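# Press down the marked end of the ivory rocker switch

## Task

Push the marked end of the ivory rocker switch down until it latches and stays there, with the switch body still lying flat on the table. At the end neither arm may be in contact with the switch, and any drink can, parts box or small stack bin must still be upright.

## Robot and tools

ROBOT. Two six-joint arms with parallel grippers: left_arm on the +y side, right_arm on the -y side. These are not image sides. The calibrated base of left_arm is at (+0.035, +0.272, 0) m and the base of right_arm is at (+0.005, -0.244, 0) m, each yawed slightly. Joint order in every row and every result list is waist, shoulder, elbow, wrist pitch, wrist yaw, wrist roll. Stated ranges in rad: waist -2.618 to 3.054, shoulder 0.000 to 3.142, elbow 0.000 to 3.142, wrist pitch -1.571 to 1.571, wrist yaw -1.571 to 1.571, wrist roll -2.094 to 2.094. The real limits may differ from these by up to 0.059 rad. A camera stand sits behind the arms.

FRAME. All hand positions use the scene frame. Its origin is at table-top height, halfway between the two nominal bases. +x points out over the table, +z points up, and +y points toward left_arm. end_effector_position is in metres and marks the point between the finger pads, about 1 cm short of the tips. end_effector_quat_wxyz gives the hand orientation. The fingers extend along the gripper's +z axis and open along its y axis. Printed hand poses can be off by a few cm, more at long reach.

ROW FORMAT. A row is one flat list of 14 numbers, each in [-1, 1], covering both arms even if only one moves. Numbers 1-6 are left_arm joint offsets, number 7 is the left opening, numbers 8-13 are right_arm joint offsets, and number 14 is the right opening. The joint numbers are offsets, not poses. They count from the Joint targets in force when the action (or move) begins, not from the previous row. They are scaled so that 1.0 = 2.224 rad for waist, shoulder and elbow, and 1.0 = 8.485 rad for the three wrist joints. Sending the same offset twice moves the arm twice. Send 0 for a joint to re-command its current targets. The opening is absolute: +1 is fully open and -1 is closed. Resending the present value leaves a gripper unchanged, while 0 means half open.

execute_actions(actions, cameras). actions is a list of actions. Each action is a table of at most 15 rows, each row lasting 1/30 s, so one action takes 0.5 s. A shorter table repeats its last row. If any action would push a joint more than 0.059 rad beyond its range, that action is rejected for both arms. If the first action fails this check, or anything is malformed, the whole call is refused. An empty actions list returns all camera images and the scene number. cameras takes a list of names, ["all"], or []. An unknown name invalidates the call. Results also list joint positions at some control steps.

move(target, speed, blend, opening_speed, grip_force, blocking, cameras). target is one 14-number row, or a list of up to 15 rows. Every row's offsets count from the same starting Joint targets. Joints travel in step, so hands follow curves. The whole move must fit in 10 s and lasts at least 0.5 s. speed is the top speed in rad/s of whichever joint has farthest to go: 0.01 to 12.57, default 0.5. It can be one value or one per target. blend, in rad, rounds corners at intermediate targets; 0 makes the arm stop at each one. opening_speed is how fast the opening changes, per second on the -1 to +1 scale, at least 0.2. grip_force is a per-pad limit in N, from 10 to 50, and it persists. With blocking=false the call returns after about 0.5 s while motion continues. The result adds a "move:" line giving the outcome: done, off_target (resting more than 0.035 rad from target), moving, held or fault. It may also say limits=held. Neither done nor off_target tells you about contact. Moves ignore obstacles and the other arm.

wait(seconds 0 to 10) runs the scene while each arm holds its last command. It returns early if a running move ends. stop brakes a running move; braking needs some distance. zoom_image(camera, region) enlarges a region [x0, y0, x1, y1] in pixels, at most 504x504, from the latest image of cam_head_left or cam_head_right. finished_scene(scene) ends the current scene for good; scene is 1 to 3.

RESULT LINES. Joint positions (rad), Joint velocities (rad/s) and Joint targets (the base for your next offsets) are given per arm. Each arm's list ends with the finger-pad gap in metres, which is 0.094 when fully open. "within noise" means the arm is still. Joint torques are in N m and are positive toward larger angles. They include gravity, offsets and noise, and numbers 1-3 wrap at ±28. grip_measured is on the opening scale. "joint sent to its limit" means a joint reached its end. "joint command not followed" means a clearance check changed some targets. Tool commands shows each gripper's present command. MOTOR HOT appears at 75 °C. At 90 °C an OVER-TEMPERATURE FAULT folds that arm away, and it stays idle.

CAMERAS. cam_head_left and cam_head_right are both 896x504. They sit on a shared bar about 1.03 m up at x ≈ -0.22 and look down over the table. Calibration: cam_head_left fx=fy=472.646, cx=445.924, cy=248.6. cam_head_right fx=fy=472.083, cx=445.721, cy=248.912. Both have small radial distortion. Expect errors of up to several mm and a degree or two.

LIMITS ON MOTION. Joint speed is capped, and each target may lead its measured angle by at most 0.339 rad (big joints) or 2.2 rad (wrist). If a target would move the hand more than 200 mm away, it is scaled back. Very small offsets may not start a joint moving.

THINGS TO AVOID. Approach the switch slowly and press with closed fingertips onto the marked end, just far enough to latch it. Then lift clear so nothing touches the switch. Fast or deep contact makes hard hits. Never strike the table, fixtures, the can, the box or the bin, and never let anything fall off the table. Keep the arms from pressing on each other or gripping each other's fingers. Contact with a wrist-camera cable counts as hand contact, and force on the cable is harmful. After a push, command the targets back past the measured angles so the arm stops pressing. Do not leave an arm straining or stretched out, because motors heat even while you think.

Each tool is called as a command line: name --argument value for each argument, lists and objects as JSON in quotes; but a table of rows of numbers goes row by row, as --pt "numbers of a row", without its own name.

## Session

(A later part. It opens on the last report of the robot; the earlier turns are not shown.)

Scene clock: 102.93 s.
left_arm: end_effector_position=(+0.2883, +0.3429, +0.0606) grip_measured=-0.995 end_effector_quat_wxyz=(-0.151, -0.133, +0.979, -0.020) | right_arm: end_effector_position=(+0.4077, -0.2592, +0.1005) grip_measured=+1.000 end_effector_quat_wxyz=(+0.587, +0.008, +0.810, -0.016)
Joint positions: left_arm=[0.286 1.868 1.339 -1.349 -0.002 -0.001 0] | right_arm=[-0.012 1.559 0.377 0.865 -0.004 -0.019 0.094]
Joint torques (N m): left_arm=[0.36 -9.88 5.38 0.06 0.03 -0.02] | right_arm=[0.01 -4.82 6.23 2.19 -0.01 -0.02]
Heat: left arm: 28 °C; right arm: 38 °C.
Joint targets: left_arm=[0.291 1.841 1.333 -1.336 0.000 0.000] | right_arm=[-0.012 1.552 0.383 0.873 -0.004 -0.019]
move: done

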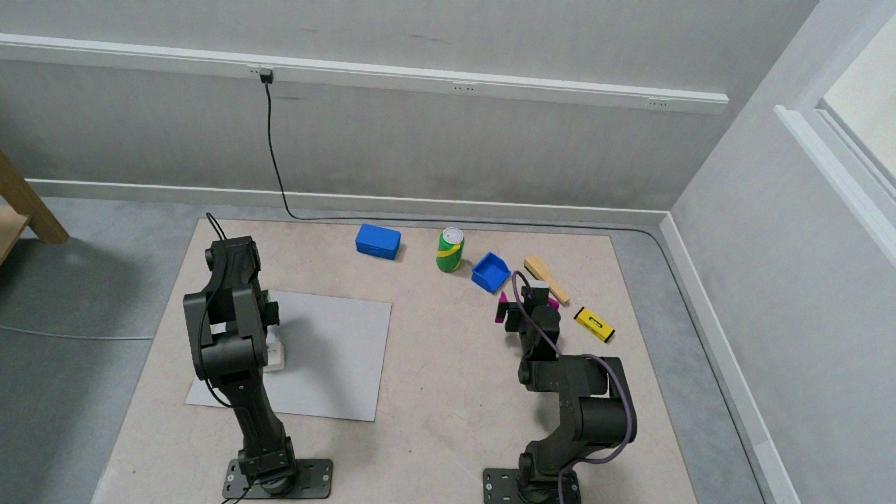

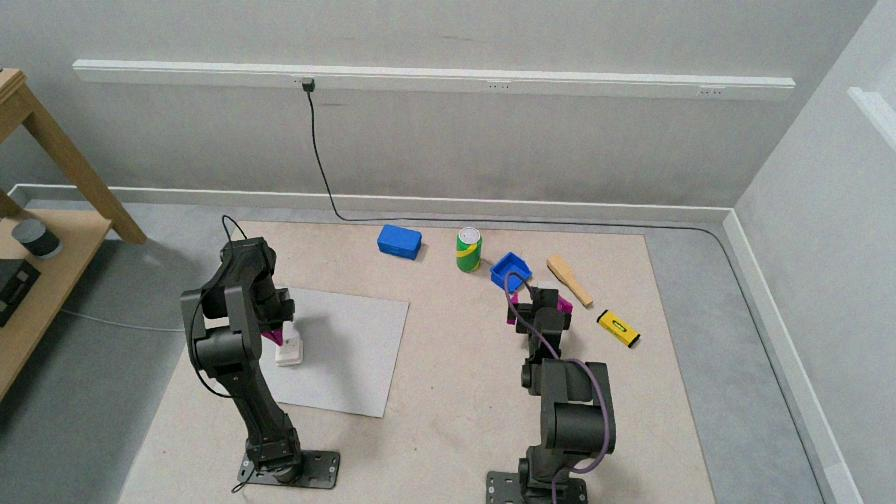

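move --target '[0.0054, -0.0018, -0.0178, 0.00516, 0, 0, -1.0, 0, 0, 0, 0, 0, 0, 1.0]' --speed 0.05 --cameras '["all"]'

zoom_image --camera "cam_head_right" --region '[255, 315, 315, 375]'

Scene clock: 109.17 s.
left_arm: end_effector_position=(+0.2856, +0.3450, +0.0507) grip_measured=-0.995 end_effector_quat_wxyz=(-0.149, -0.138, +0.979, -0.020) | right_arm: end_effector_position=(+0.4077, -0.2592, +0.1005) grip_measured=+1.000 end_effector_quat_wxyz=(+0.587, +0.008, +0.810, -0.016)
Joint positions: left_arm=[0.296 1.868 1.299 -1.305 -0.002 -0.001 0] | right_arm=[-0.012 1.559 0.377 0.865 -0.004 -0.019 0.094]
Joint torques (N m): left_arm=[0.58 -10.3 5.35 0.03 0.02 -0.02] | right_arm=[0.02 -4.82 6.24 2.19 -0.01 -0.02]
Heat: left arm: 29 °C; right arm: 38 °C.
Joint targets: left_arm=[0.303 1.837 1.293 -1.292 0.000 0.000] | right_arm=[-0.012 1.552 0.383 0.873 -0.004 -0.019]
move: done

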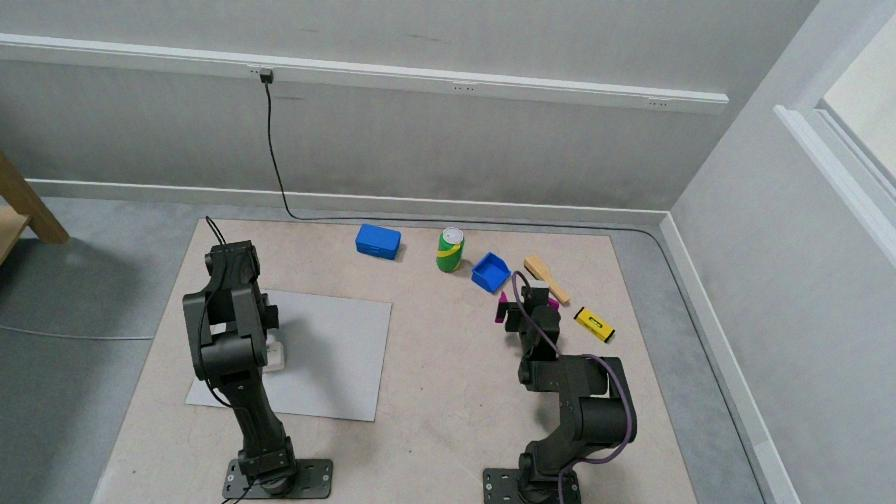

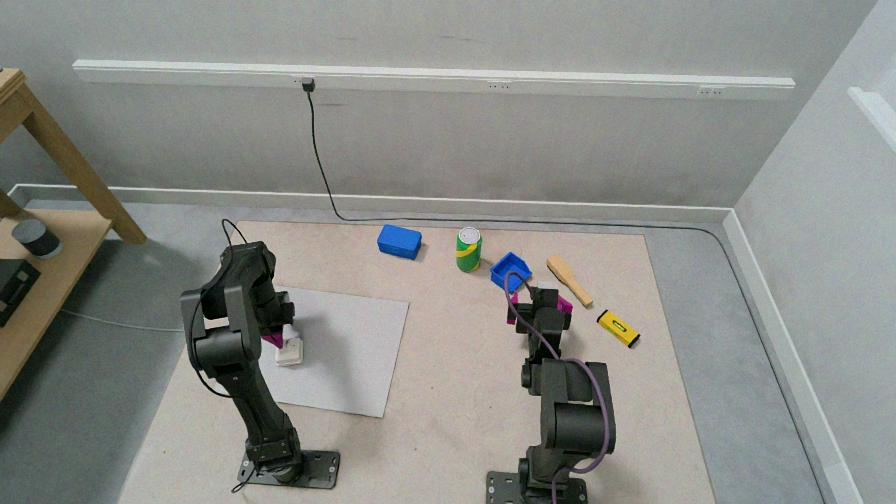

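Scaled by 8.400 from the camera's 896x504 image, which has a finer 1280x720 frame.

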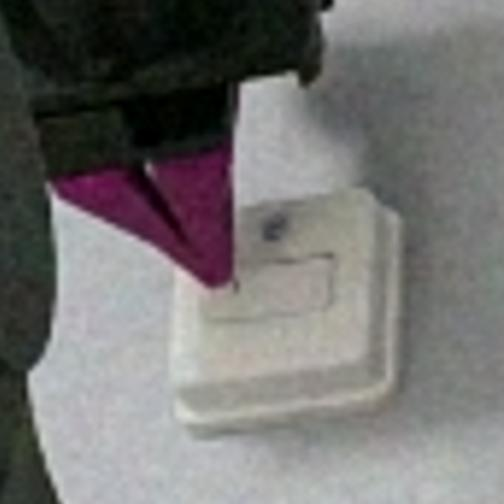

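move --target '[0, 0, -0.00594, 0.00172, 0, 0, -1.0, 0, 0, 0, 0, 0, 0, 1.0]' --speed 0.03

move --target '[0, 0, -0.00594, 0.00172, 0, 0, -1.0, 0, 0, 0, 0, 0, 0, 1.0]' --speed 0.03

move --target '[0, 0, -0.00594, 0.00172, 0, 0, -1.0, 0, 0, 0, 0, 0, 0, 1.0]' --speed 0.03 --cameras '["cam_head_right"]'

zoom_image --camera "cam_head_right" --region '[255, 315, 315, 375]'

Scene clock: 112.97 s.
left_arm: end_effector_position=(+0.2848, +0.3447, +0.0475) grip_measured=-0.995 end_effector_quat_wxyz=(-0.149, -0.138, +0.979, -0.020) | right_arm: end_effector_position=(+0.4077, -0.2592, +0.1004) grip_measured=+1.000 end_effector_quat_wxyz=(+0.586, +0.008, +0.810, -0.016)
Joint positions: left_arm=[0.296 1.868 1.286 -1.291 -0.002 -0.001 0] | right_arm=[-0.012 1.559 0.377 0.865 -0.004 -0.019 0.094]
Joint torques (N m): left_arm=[0.49 -10.11 5.16 0.08 0.03 -0.02] | right_arm=[0.01 -4.82 6.23 2.19 -0.01 -0.03]
Heat: left arm: 29 °C; right arm: 38 °C.
Joint targets: left_arm=[0.303 1.837 1.280 -1.278 0.000 0.000] | right_arm=[-0.012 1.552 0.383 0.873 -0.004 -0.019]
move: done

Scene clock: 113.77 s.
left_arm: end_effector_position=(+0.2842, +0.3446, +0.0443) grip_measured=-0.995 end_effector_quat_wxyz=(-0.148, -0.138, +0.979, -0.020) | right_arm: end_effector_position=(+0.4077, -0.2592, +0.1004) grip_measured=+1.000 end_effector_quat_wxyz=(+0.586, +0.008, +0.810, -0.016)
Joint positions: left_arm=[0.296 1.868 1.274 -1.276 -0.002 -0.001 0] | right_arm=[-0.012 1.559 0.377 0.865 -0.004 -0.019 0.094]
Joint torques (N m): left_arm=[0.53 -10.21 5.23 0.08 0.03 -0.04] | right_arm=[-0.01 -4.83 6.24 2.19 -0.01 -0.02]
Heat: left arm: 29 °C; right arm: 38 °C.
Joint targets: left_arm=[0.303 1.837 1.267 -1.263 0.000 0.000] | right_arm=[-0.012 1.552 0.383 0.873 -0.004 -0.019]
move: done

Scene clock: 114.47 s.
left_arm: end_effector_position=(+0.2842, +0.3446, +0.0432) grip_measured=-0.995 end_effector_quat_wxyz=(-0.147, -0.138, +0.979, -0.020) | right_arm: end_effector_position=(+0.4077, -0.2592, +0.1004) grip_measured=+1.000 end_effector_quat_wxyz=(+0.586, +0.008, +0.810, -0.016)
Joint positions: left_arm=[0.296 1.868 1.269 -1.27 -0.002 -0.001 0] | right_arm=[-0.012 1.559 0.377 0.865 -0.004 -0.019 0.094]
Joint torques (N m): left_arm=[0.44 -10.06 4.42 0.17 0.02 -0.03] | right_arm=[-0.01 -4.83 6.24 2.19 -0.01 -0.02]
Heat: left arm: 29 °C; right arm: 38 °C.
Joint targets: left_arm=[0.303 1.837 1.254 -1.248 0.000 0.000] | right_arm=[-0.012 1.552 0.383 0.873 -0.004 -0.019]
move: done
Images, in order (width x height): cam_head_right 896x504.

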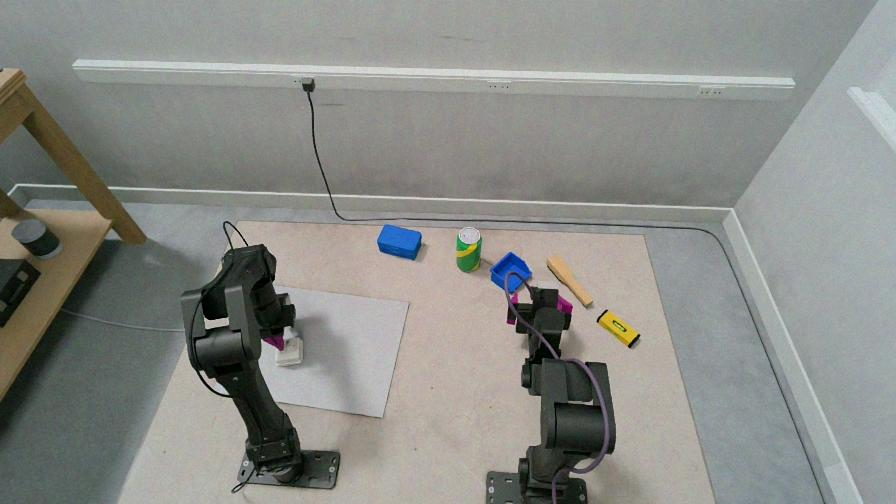

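Scaled by 8.400 from the camera's 896x504 image, which has a finer 1280x720 frame.

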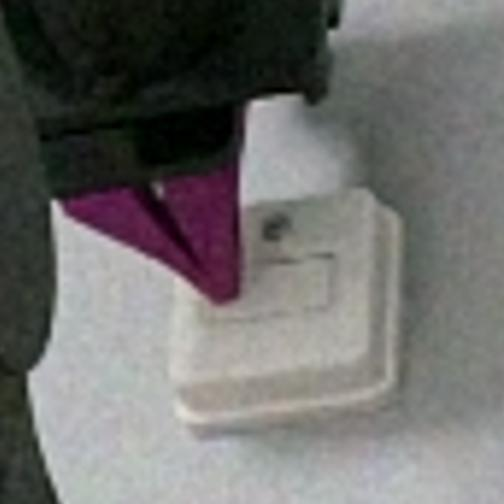

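move --target '[0, 0, -0.00594, 0.00172, 0, 0, -1.0, 0, 0, 0, 0, 0, 0, 1.0]' --speed 0.03

move --target '[0, 0, -0.00594, 0.00172, 0, 0, -1.0, 0, 0, 0, 0, 0, 0, 1.0]' --speed 0.03 --cameras '["cam_head_right"]'

zoom_image --camera "cam_head_right" --region '[255, 315, 315, 375]'

Scene clock: 116.23 s.
left_arm: end_effector_position=(+0.2841, +0.3445, +0.0430) grip_measured=-0.995 end_effector_quat_wxyz=(-0.142, -0.138, +0.980, -0.019) | right_arm: end_effector_position=(+0.4077, -0.2592, +0.1004) grip_measured=+1.000 end_effector_quat_wxyz=(+0.586, +0.008, +0.810, -0.016)
Joint positions: left_arm=[0.296 1.859 1.26 -1.26 -0.002 -0.001 0] | right_arm=[-0.012 1.559 0.377 0.865 -0.004 -0.019 0.094]
Joint torques (N m): left_arm=[0.58 -9.33 4.12 0.25 0.01 0.01] | right_arm=[-0.01 -4.82 6.23 2.2 -0.01 -0.02]
Heat: left arm: 29 °C; right arm: 38 °C.
Joint targets: left_arm=[0.303 1.837 1.240 -1.234 0.000 0.000] | right_arm=[-0.012 1.552 0.383 0.873 -0.004 -0.019]
move: done

Scene clock: 116.93 s.
left_arm: end_effector_position=(+0.2823, +0.3440, +0.0385) grip_measured=-0.995 end_effector_quat_wxyz=(-0.143, -0.138, +0.980, -0.019) | right_arm: end_effector_position=(+0.4077, -0.2592, +0.1004) grip_measured=+1.000 end_effector_quat_wxyz=(+0.586, +0.008, +0.810, -0.016)
Joint positions: left_arm=[0.296 1.859 1.24 -1.241 -0.002 -0.001 0] | right_arm=[-0.012 1.559 0.377 0.865 -0.004 -0.019 0.094]
Joint torques (N m): left_arm=[0.53 -9.29 4.68 0.18 0.01 -0.02] | right_arm=[-0.01 -4.83 6.23 2.19 -0.01 -0.02]
Heat: left arm: 29 °C; right arm: 38 °C.
Joint targets: left_arm=[0.303 1.837 1.227 -1.219 0.000 0.000] | right_arm=[-0.012 1.552 0.383 0.873 -0.004 -0.019]
move: done
Images, in order (width x height): cam_head_right 896x504.

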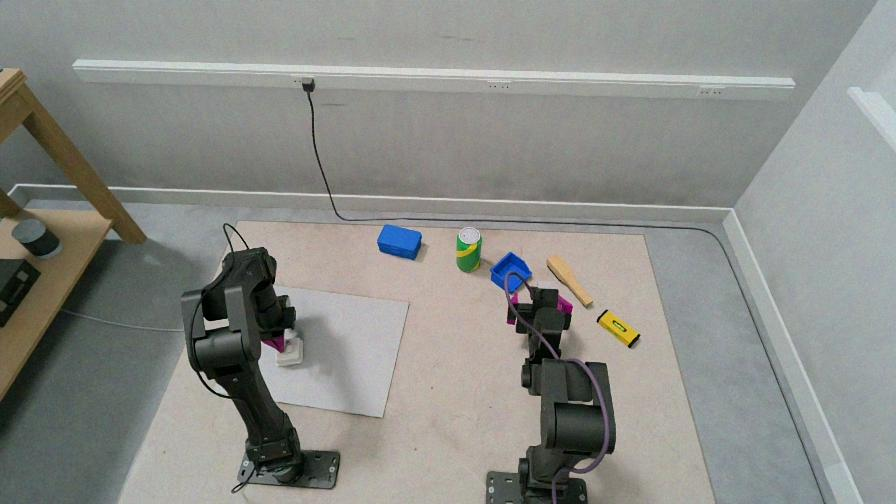

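Scaled by 8.400 from the camera's 896x504 image, which has a finer 1280x720 frame.

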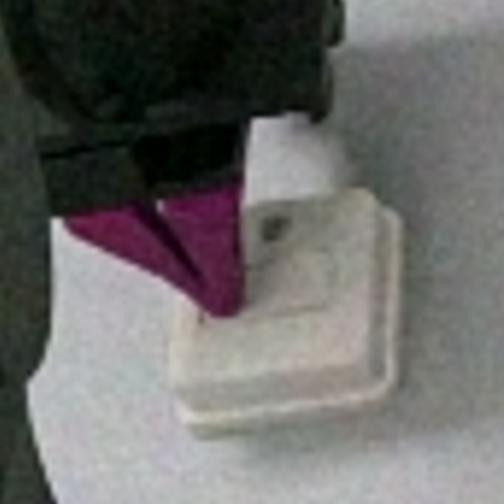

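move --target '[0, 0, -0.004, 0.00115, 0, 0, -1.0, 0, 0, 0, 0, 0, 0, 1.0]' --speed 0.03

move --target '[0, 0, -0.004, 0.00115, 0, 0, -1.0, 0, 0, 0, 0, 0, 0, 1.0]' --speed 0.03

Scene clock: 119.03 s.
left_arm: end_effector_position=(+0.2822, +0.3440, +0.0382) grip_measured=-0.995 end_effector_quat_wxyz=(-0.143, -0.138, +0.980, -0.019) | right_arm: end_effector_position=(+0.4077, -0.2592, +0.1004) grip_measured=+1.000 end_effector_quat_wxyz=(+0.586, +0.008, +0.810, -0.016)
Joint positions: left_arm=[0.296 1.859 1.239 -1.24 -0.002 -0.001 0] | right_arm=[-0.012 1.559 0.377 0.865 -0.004 -0.019 0.094]
Joint torques (N m): left_arm=[0.54 -9.25 3.75 0.26 0.06 -0.02] | right_arm=[-0.01 -4.83 6.24 2.2 -0.01 -0.02]
Heat: left arm: 29 °C; right arm: 38 °C.
Joint targets: left_arm=[0.303 1.837 1.218 -1.209 0.000 0.000] | right_arm=[-0.012 1.552 0.383 0.873 -0.004 -0.019]
move: done

Scene clock: 119.73 s.
left_arm: end_effector_position=(+0.2820, +0.3439, +0.0379) grip_measured=-0.995 end_effector_quat_wxyz=(-0.140, -0.138, +0.980, -0.019) | right_arm: end_effector_position=(+0.4077, -0.2592, +0.1004) grip_measured=+1.000 end_effector_quat_wxyz=(+0.586, +0.008, +0.810, -0.016)
Joint positions: left_arm=[0.296 1.853 1.232 -1.233 -0.002 -0.001 0] | right_arm=[-0.012 1.559 0.377 0.865 -0.004 -0.019 0.094]
Joint torques (N m): left_arm=[0.47 -8.73 3.81 0.28 0.02 -0.04] | right_arm=[-0.01 -4.83 6.23 2.2 -0.01 -0.03]
Heat: left arm: 29 °C; right arm: 38 °C.
Joint targets: left_arm=[0.303 1.837 1.209 -1.199 0.000 0.000] | right_arm=[-0.012 1.552 0.383 0.873 -0.004 -0.019]
move: done

move --pt "0 0.0018 0.0908 -0.02687 0 0 -1.0 0 0 0 0 0 0 1.0" --pt "0.27 0.0018 0.0908 -0.02687 0 0 -1.0 0 0 0 0 0 0 1.0" --speed 0.5 --blend '[0.03, 0]' --cameras '["all"]'

zoom_image --camera "cam_head_right" --region '[265, 325, 315, 375]'

zoom_image --camera "cam_head_left" --region '[245, 330, 295, 380]'

Scene clock: 157.07 s.
left_arm: end_effector_position=(+0.2002, +0.4769, +0.0780) grip_measured=-0.995 end_effector_quat_wxyz=(-0.139, -0.425, +0.892, -0.065) | right_arm: end_effector_position=(+0.4077, -0.2592, +0.1004) grip_measured=+1.000 end_effector_quat_wxyz=(+0.586, +0.008, +0.810, -0.016)
Joint positions: left_arm=[0.905 1.853 1.391 -1.417 -0.002 -0.001 0] | right_arm=[-0.012 1.559 0.377 0.865 -0.004 -0.019 0.094]
Joint torques (N m): left_arm=[-0.13 -8.47 8.05 -0.18 0.04 -0.03] | right_arm=[-0.01 -4.83 6.24 2.2 -0.01 -0.02]
Heat: left arm: 27 °C; right arm: 40 °C.
Joint targets: left_arm=[0.904 1.841 1.411 -1.428 0.000 0.000] | right_arm=[-0.012 1.552 0.383 0.873 -0.004 -0.019]
move: done

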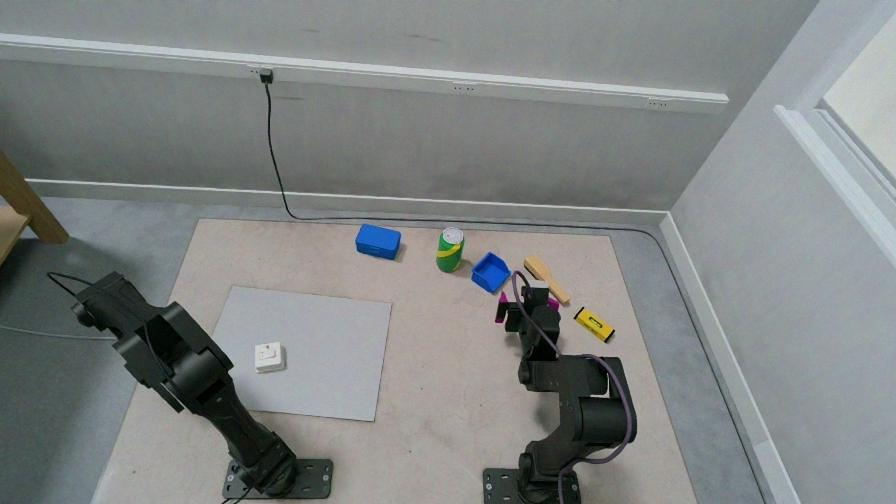

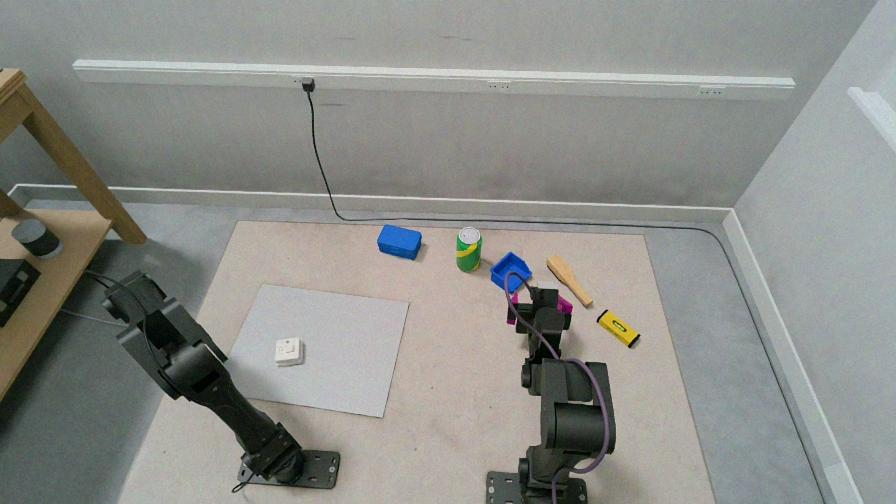

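Scaled by 10.080 from the camera's 896x504 image, which has a finer 1280x720 frame.

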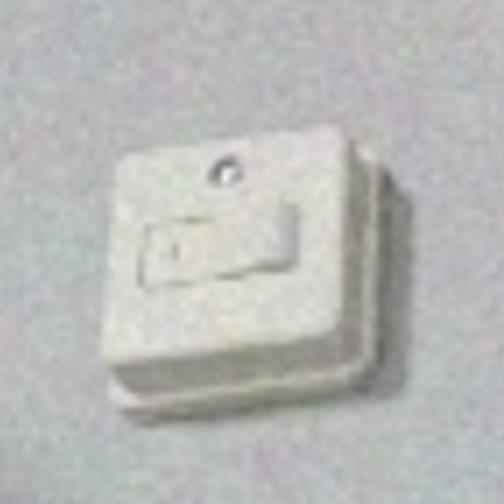

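Scaled by 10.080 from the camera's 896x504 image, which has a finer 1280x720 frame.

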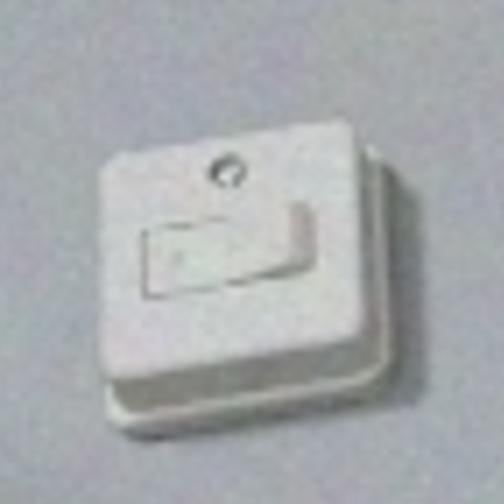

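move --pt "0 0 0 0 0 0 -1.0 0 -0.1398 0 0 0 0 -1.0" --pt "0 0 0 0 0 0 -1.0 0.0504 0.1502 0.5567 -0.28368 0.0005 0.0022 -1.0" --speed 0.9 --blend '[0.1, 0]' --cameras '["all"]'

zoom_image --camera "cam_head_left" --region '[470, 290, 560, 380]'

zoom_image --camera "cam_head_right" --region '[470, 290, 560, 380]'

Scene clock: 165.77 s.
left_arm: end_effector_position=(+0.2002, +0.4769, +0.0780) grip_measured=-0.995 end_effector_quat_wxyz=(-0.139, -0.425, +0.892, -0.065) | right_arm: end_effector_position=(+0.2952, -0.2232, +0.1178) grip_measured=-0.996 end_effector_quat_wxyz=(-0.115, -0.036, +0.993, -0.001)
Joint positions: left_arm=[0.905 1.853 1.391 -1.417 -0.002 -0.001 0] | right_arm=[0.095 1.865 1.587 -1.522 -0.004 -0.007 0]
Joint torques (N m): left_arm=[-0.18 -8.47 8.01 -0.19 0.04 -0.02] | right_arm=[0.4 -5.83 9.01 -0.32 0.04 0.04]
Heat: left arm: 27 °C; right arm: 39 °C.
Joint targets: left_arm=[0.904 1.841 1.411 -1.428 0.000 0.000] | right_arm=[0.100 1.886 1.622 -1.534 0.000 0.000]
move: done

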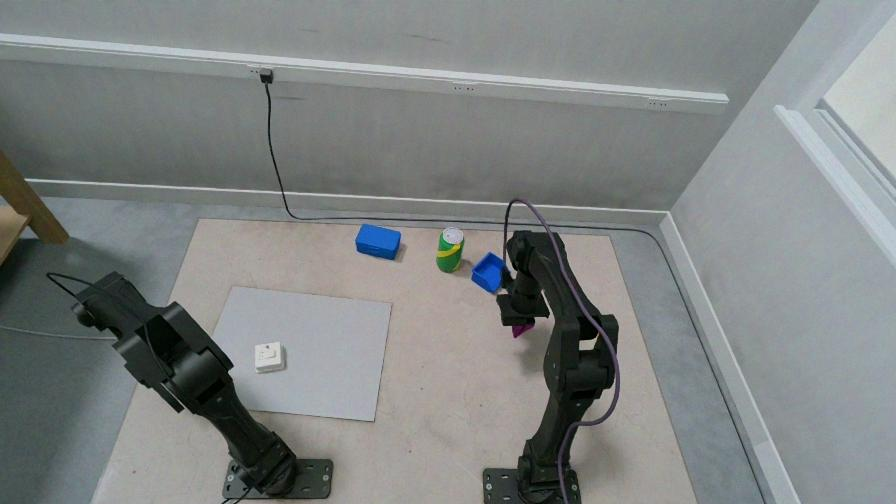

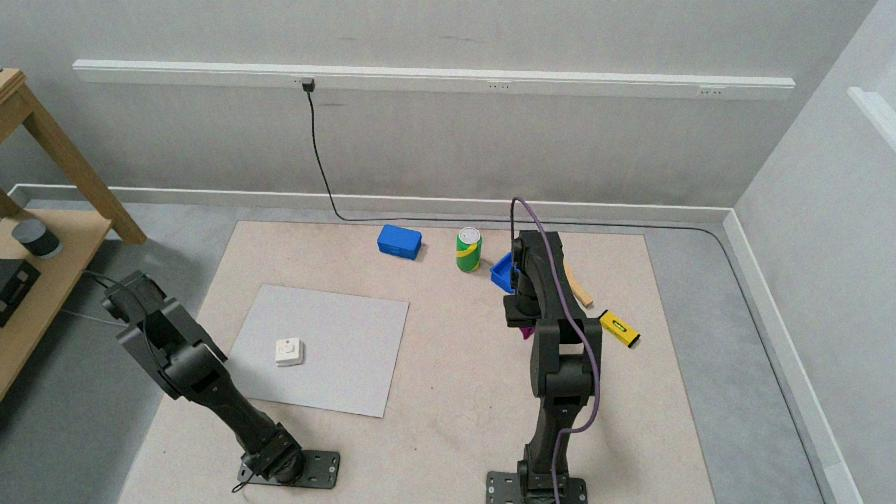

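Scaled by 5.600 from the camera's 896x504 image, which has a finer 1280x720 frame.

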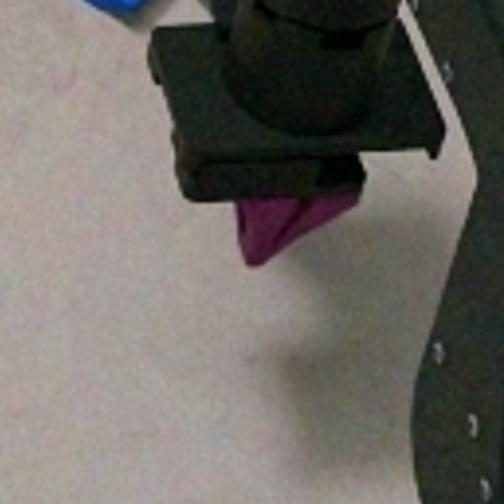

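Scaled by 5.600 from the camera's 896x504 image, which has a finer 1280x720 frame.

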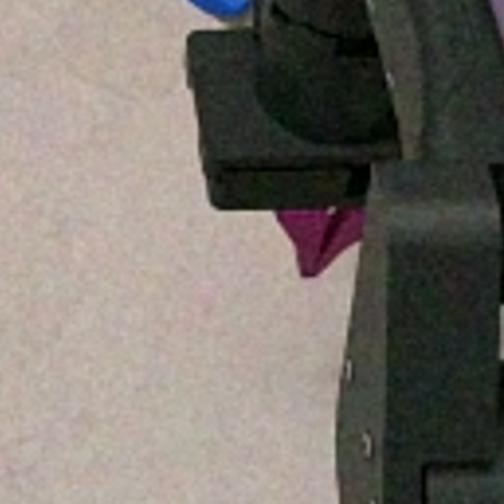

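move --target '[-0.4249, 0.150, 0.2775, -0.0036, 0, 0, -1.0, 0.1623, 0.1673, 0.2419, 0.0149, 0, 0, -1.0]' --speed 0.6 --cameras '["all"]'

zoom_image --camera "cam_head_left" --region '[270, 220, 390, 340]'

zoom_image --camera "cam_head_right" --region '[290, 220, 410, 340]'

zoom_image --camera "cam_head_left" --region '[390, 220, 510, 340]'

zoom_image --camera "cam_head_right" --region '[410, 220, 530, 340]'

Scene clock: 179.00 s.
left_arm: end_effector_position=(+0.4430, +0.2466, +0.1132) grip_measured=-0.995 end_effector_quat_wxyz=(-0.012, +0.031, +0.999, +0.000) | right_arm: end_effector_position=(+0.4062, -0.0561, +0.1097) grip_measured=-0.996 end_effector_quat_wxyz=(+0.022, -0.218, +0.976, +0.007)
Joint positions: left_arm=[-0.046 2.148 2.002 -1.449 0 -0.001 0] | right_arm=[0.464 2.231 2.122 -1.416 -0.003 -0.006 0]
Joint torques (N m): left_arm=[0.4 -8.42 9.25 0.37 -0.03 -0.03] | right_arm=[-0.28 -8.65 9.65 0.53 0.03 0.04]
Heat: left arm: 27 °C; right arm: 36 °C.
Joint targets: left_arm=[-0.041 2.174 2.029 -1.458 0.000 0.000] | right_arm=[0.461 2.258 2.159 -1.407 0.000 0.000]
move: off_target (right_arm); right_arm: the elbow is farthest, 0.038 rad from its target

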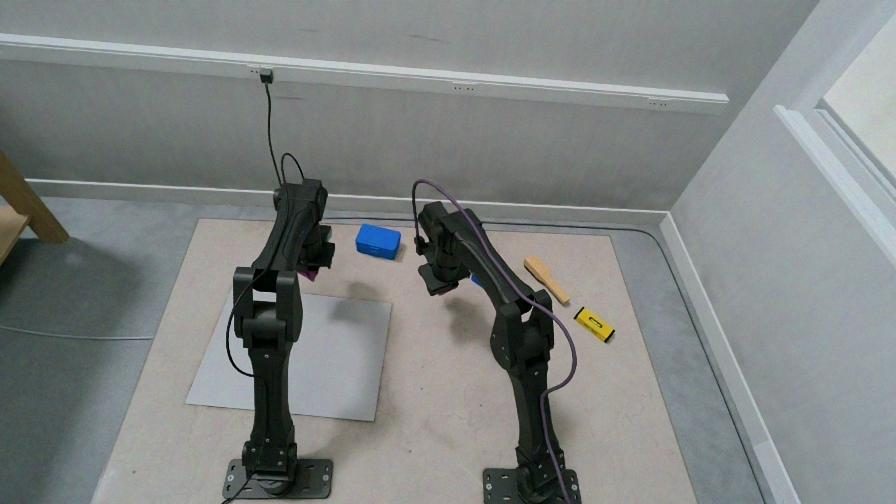

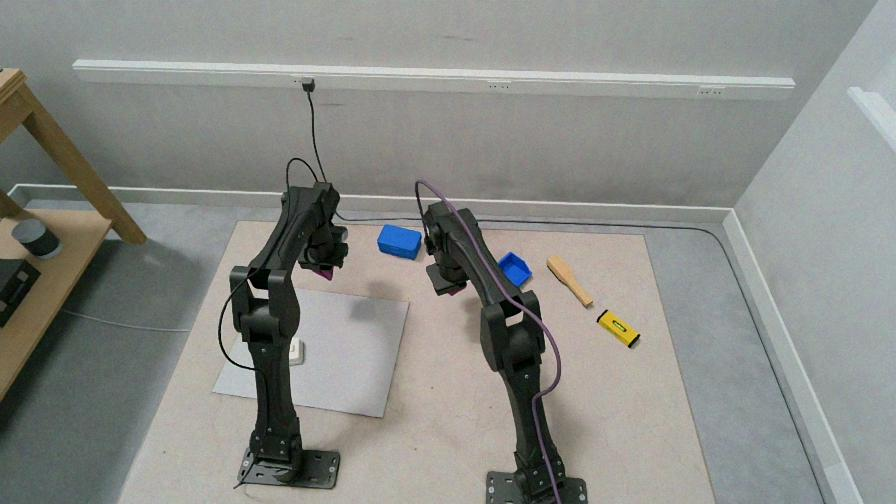

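Scaled by 4.200 from the camera's 896x504 image, which has a finer 1280x720 frame.

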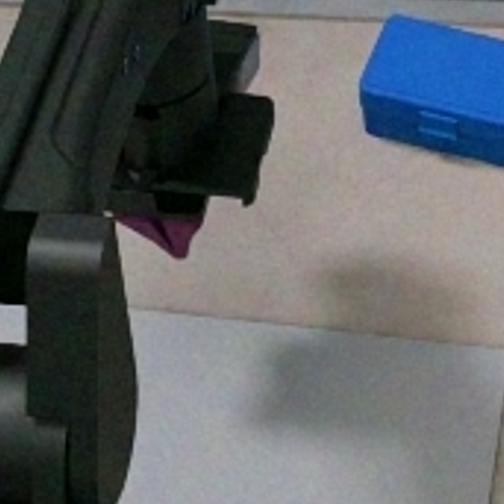

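Scaled by 4.200 from the camera's 896x504 image, which has a finer 1280x720 frame.

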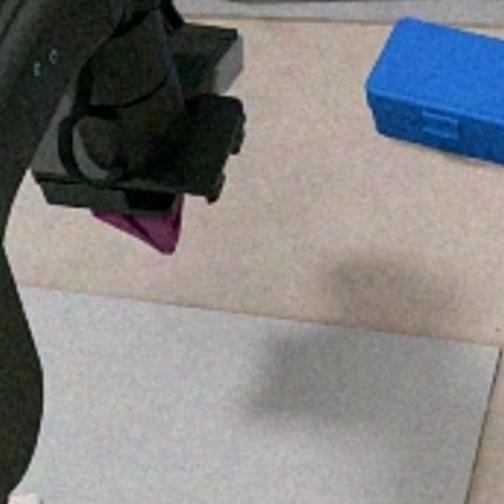

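Scaled by 4.200 from the camera's 896x504 image, which has a finer 1280x720 frame.

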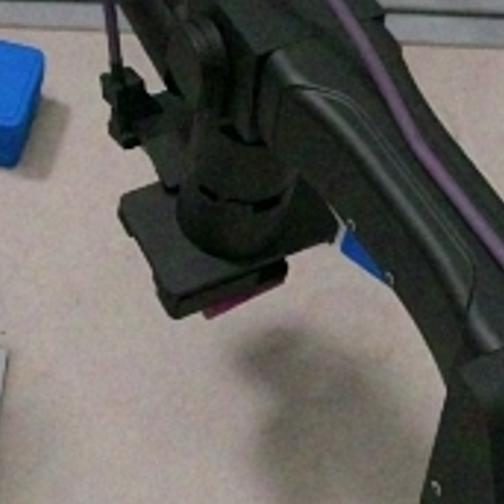

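Scaled by 4.200 from the camera's 896x504 image, which has a finer 1280x720 frame.

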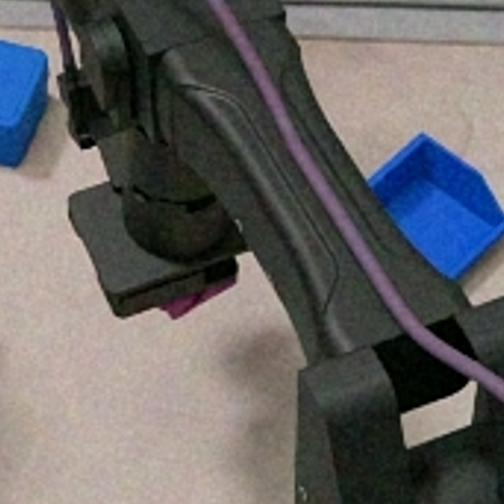

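finished_scene --scene 1

The scene is finished: the task was done.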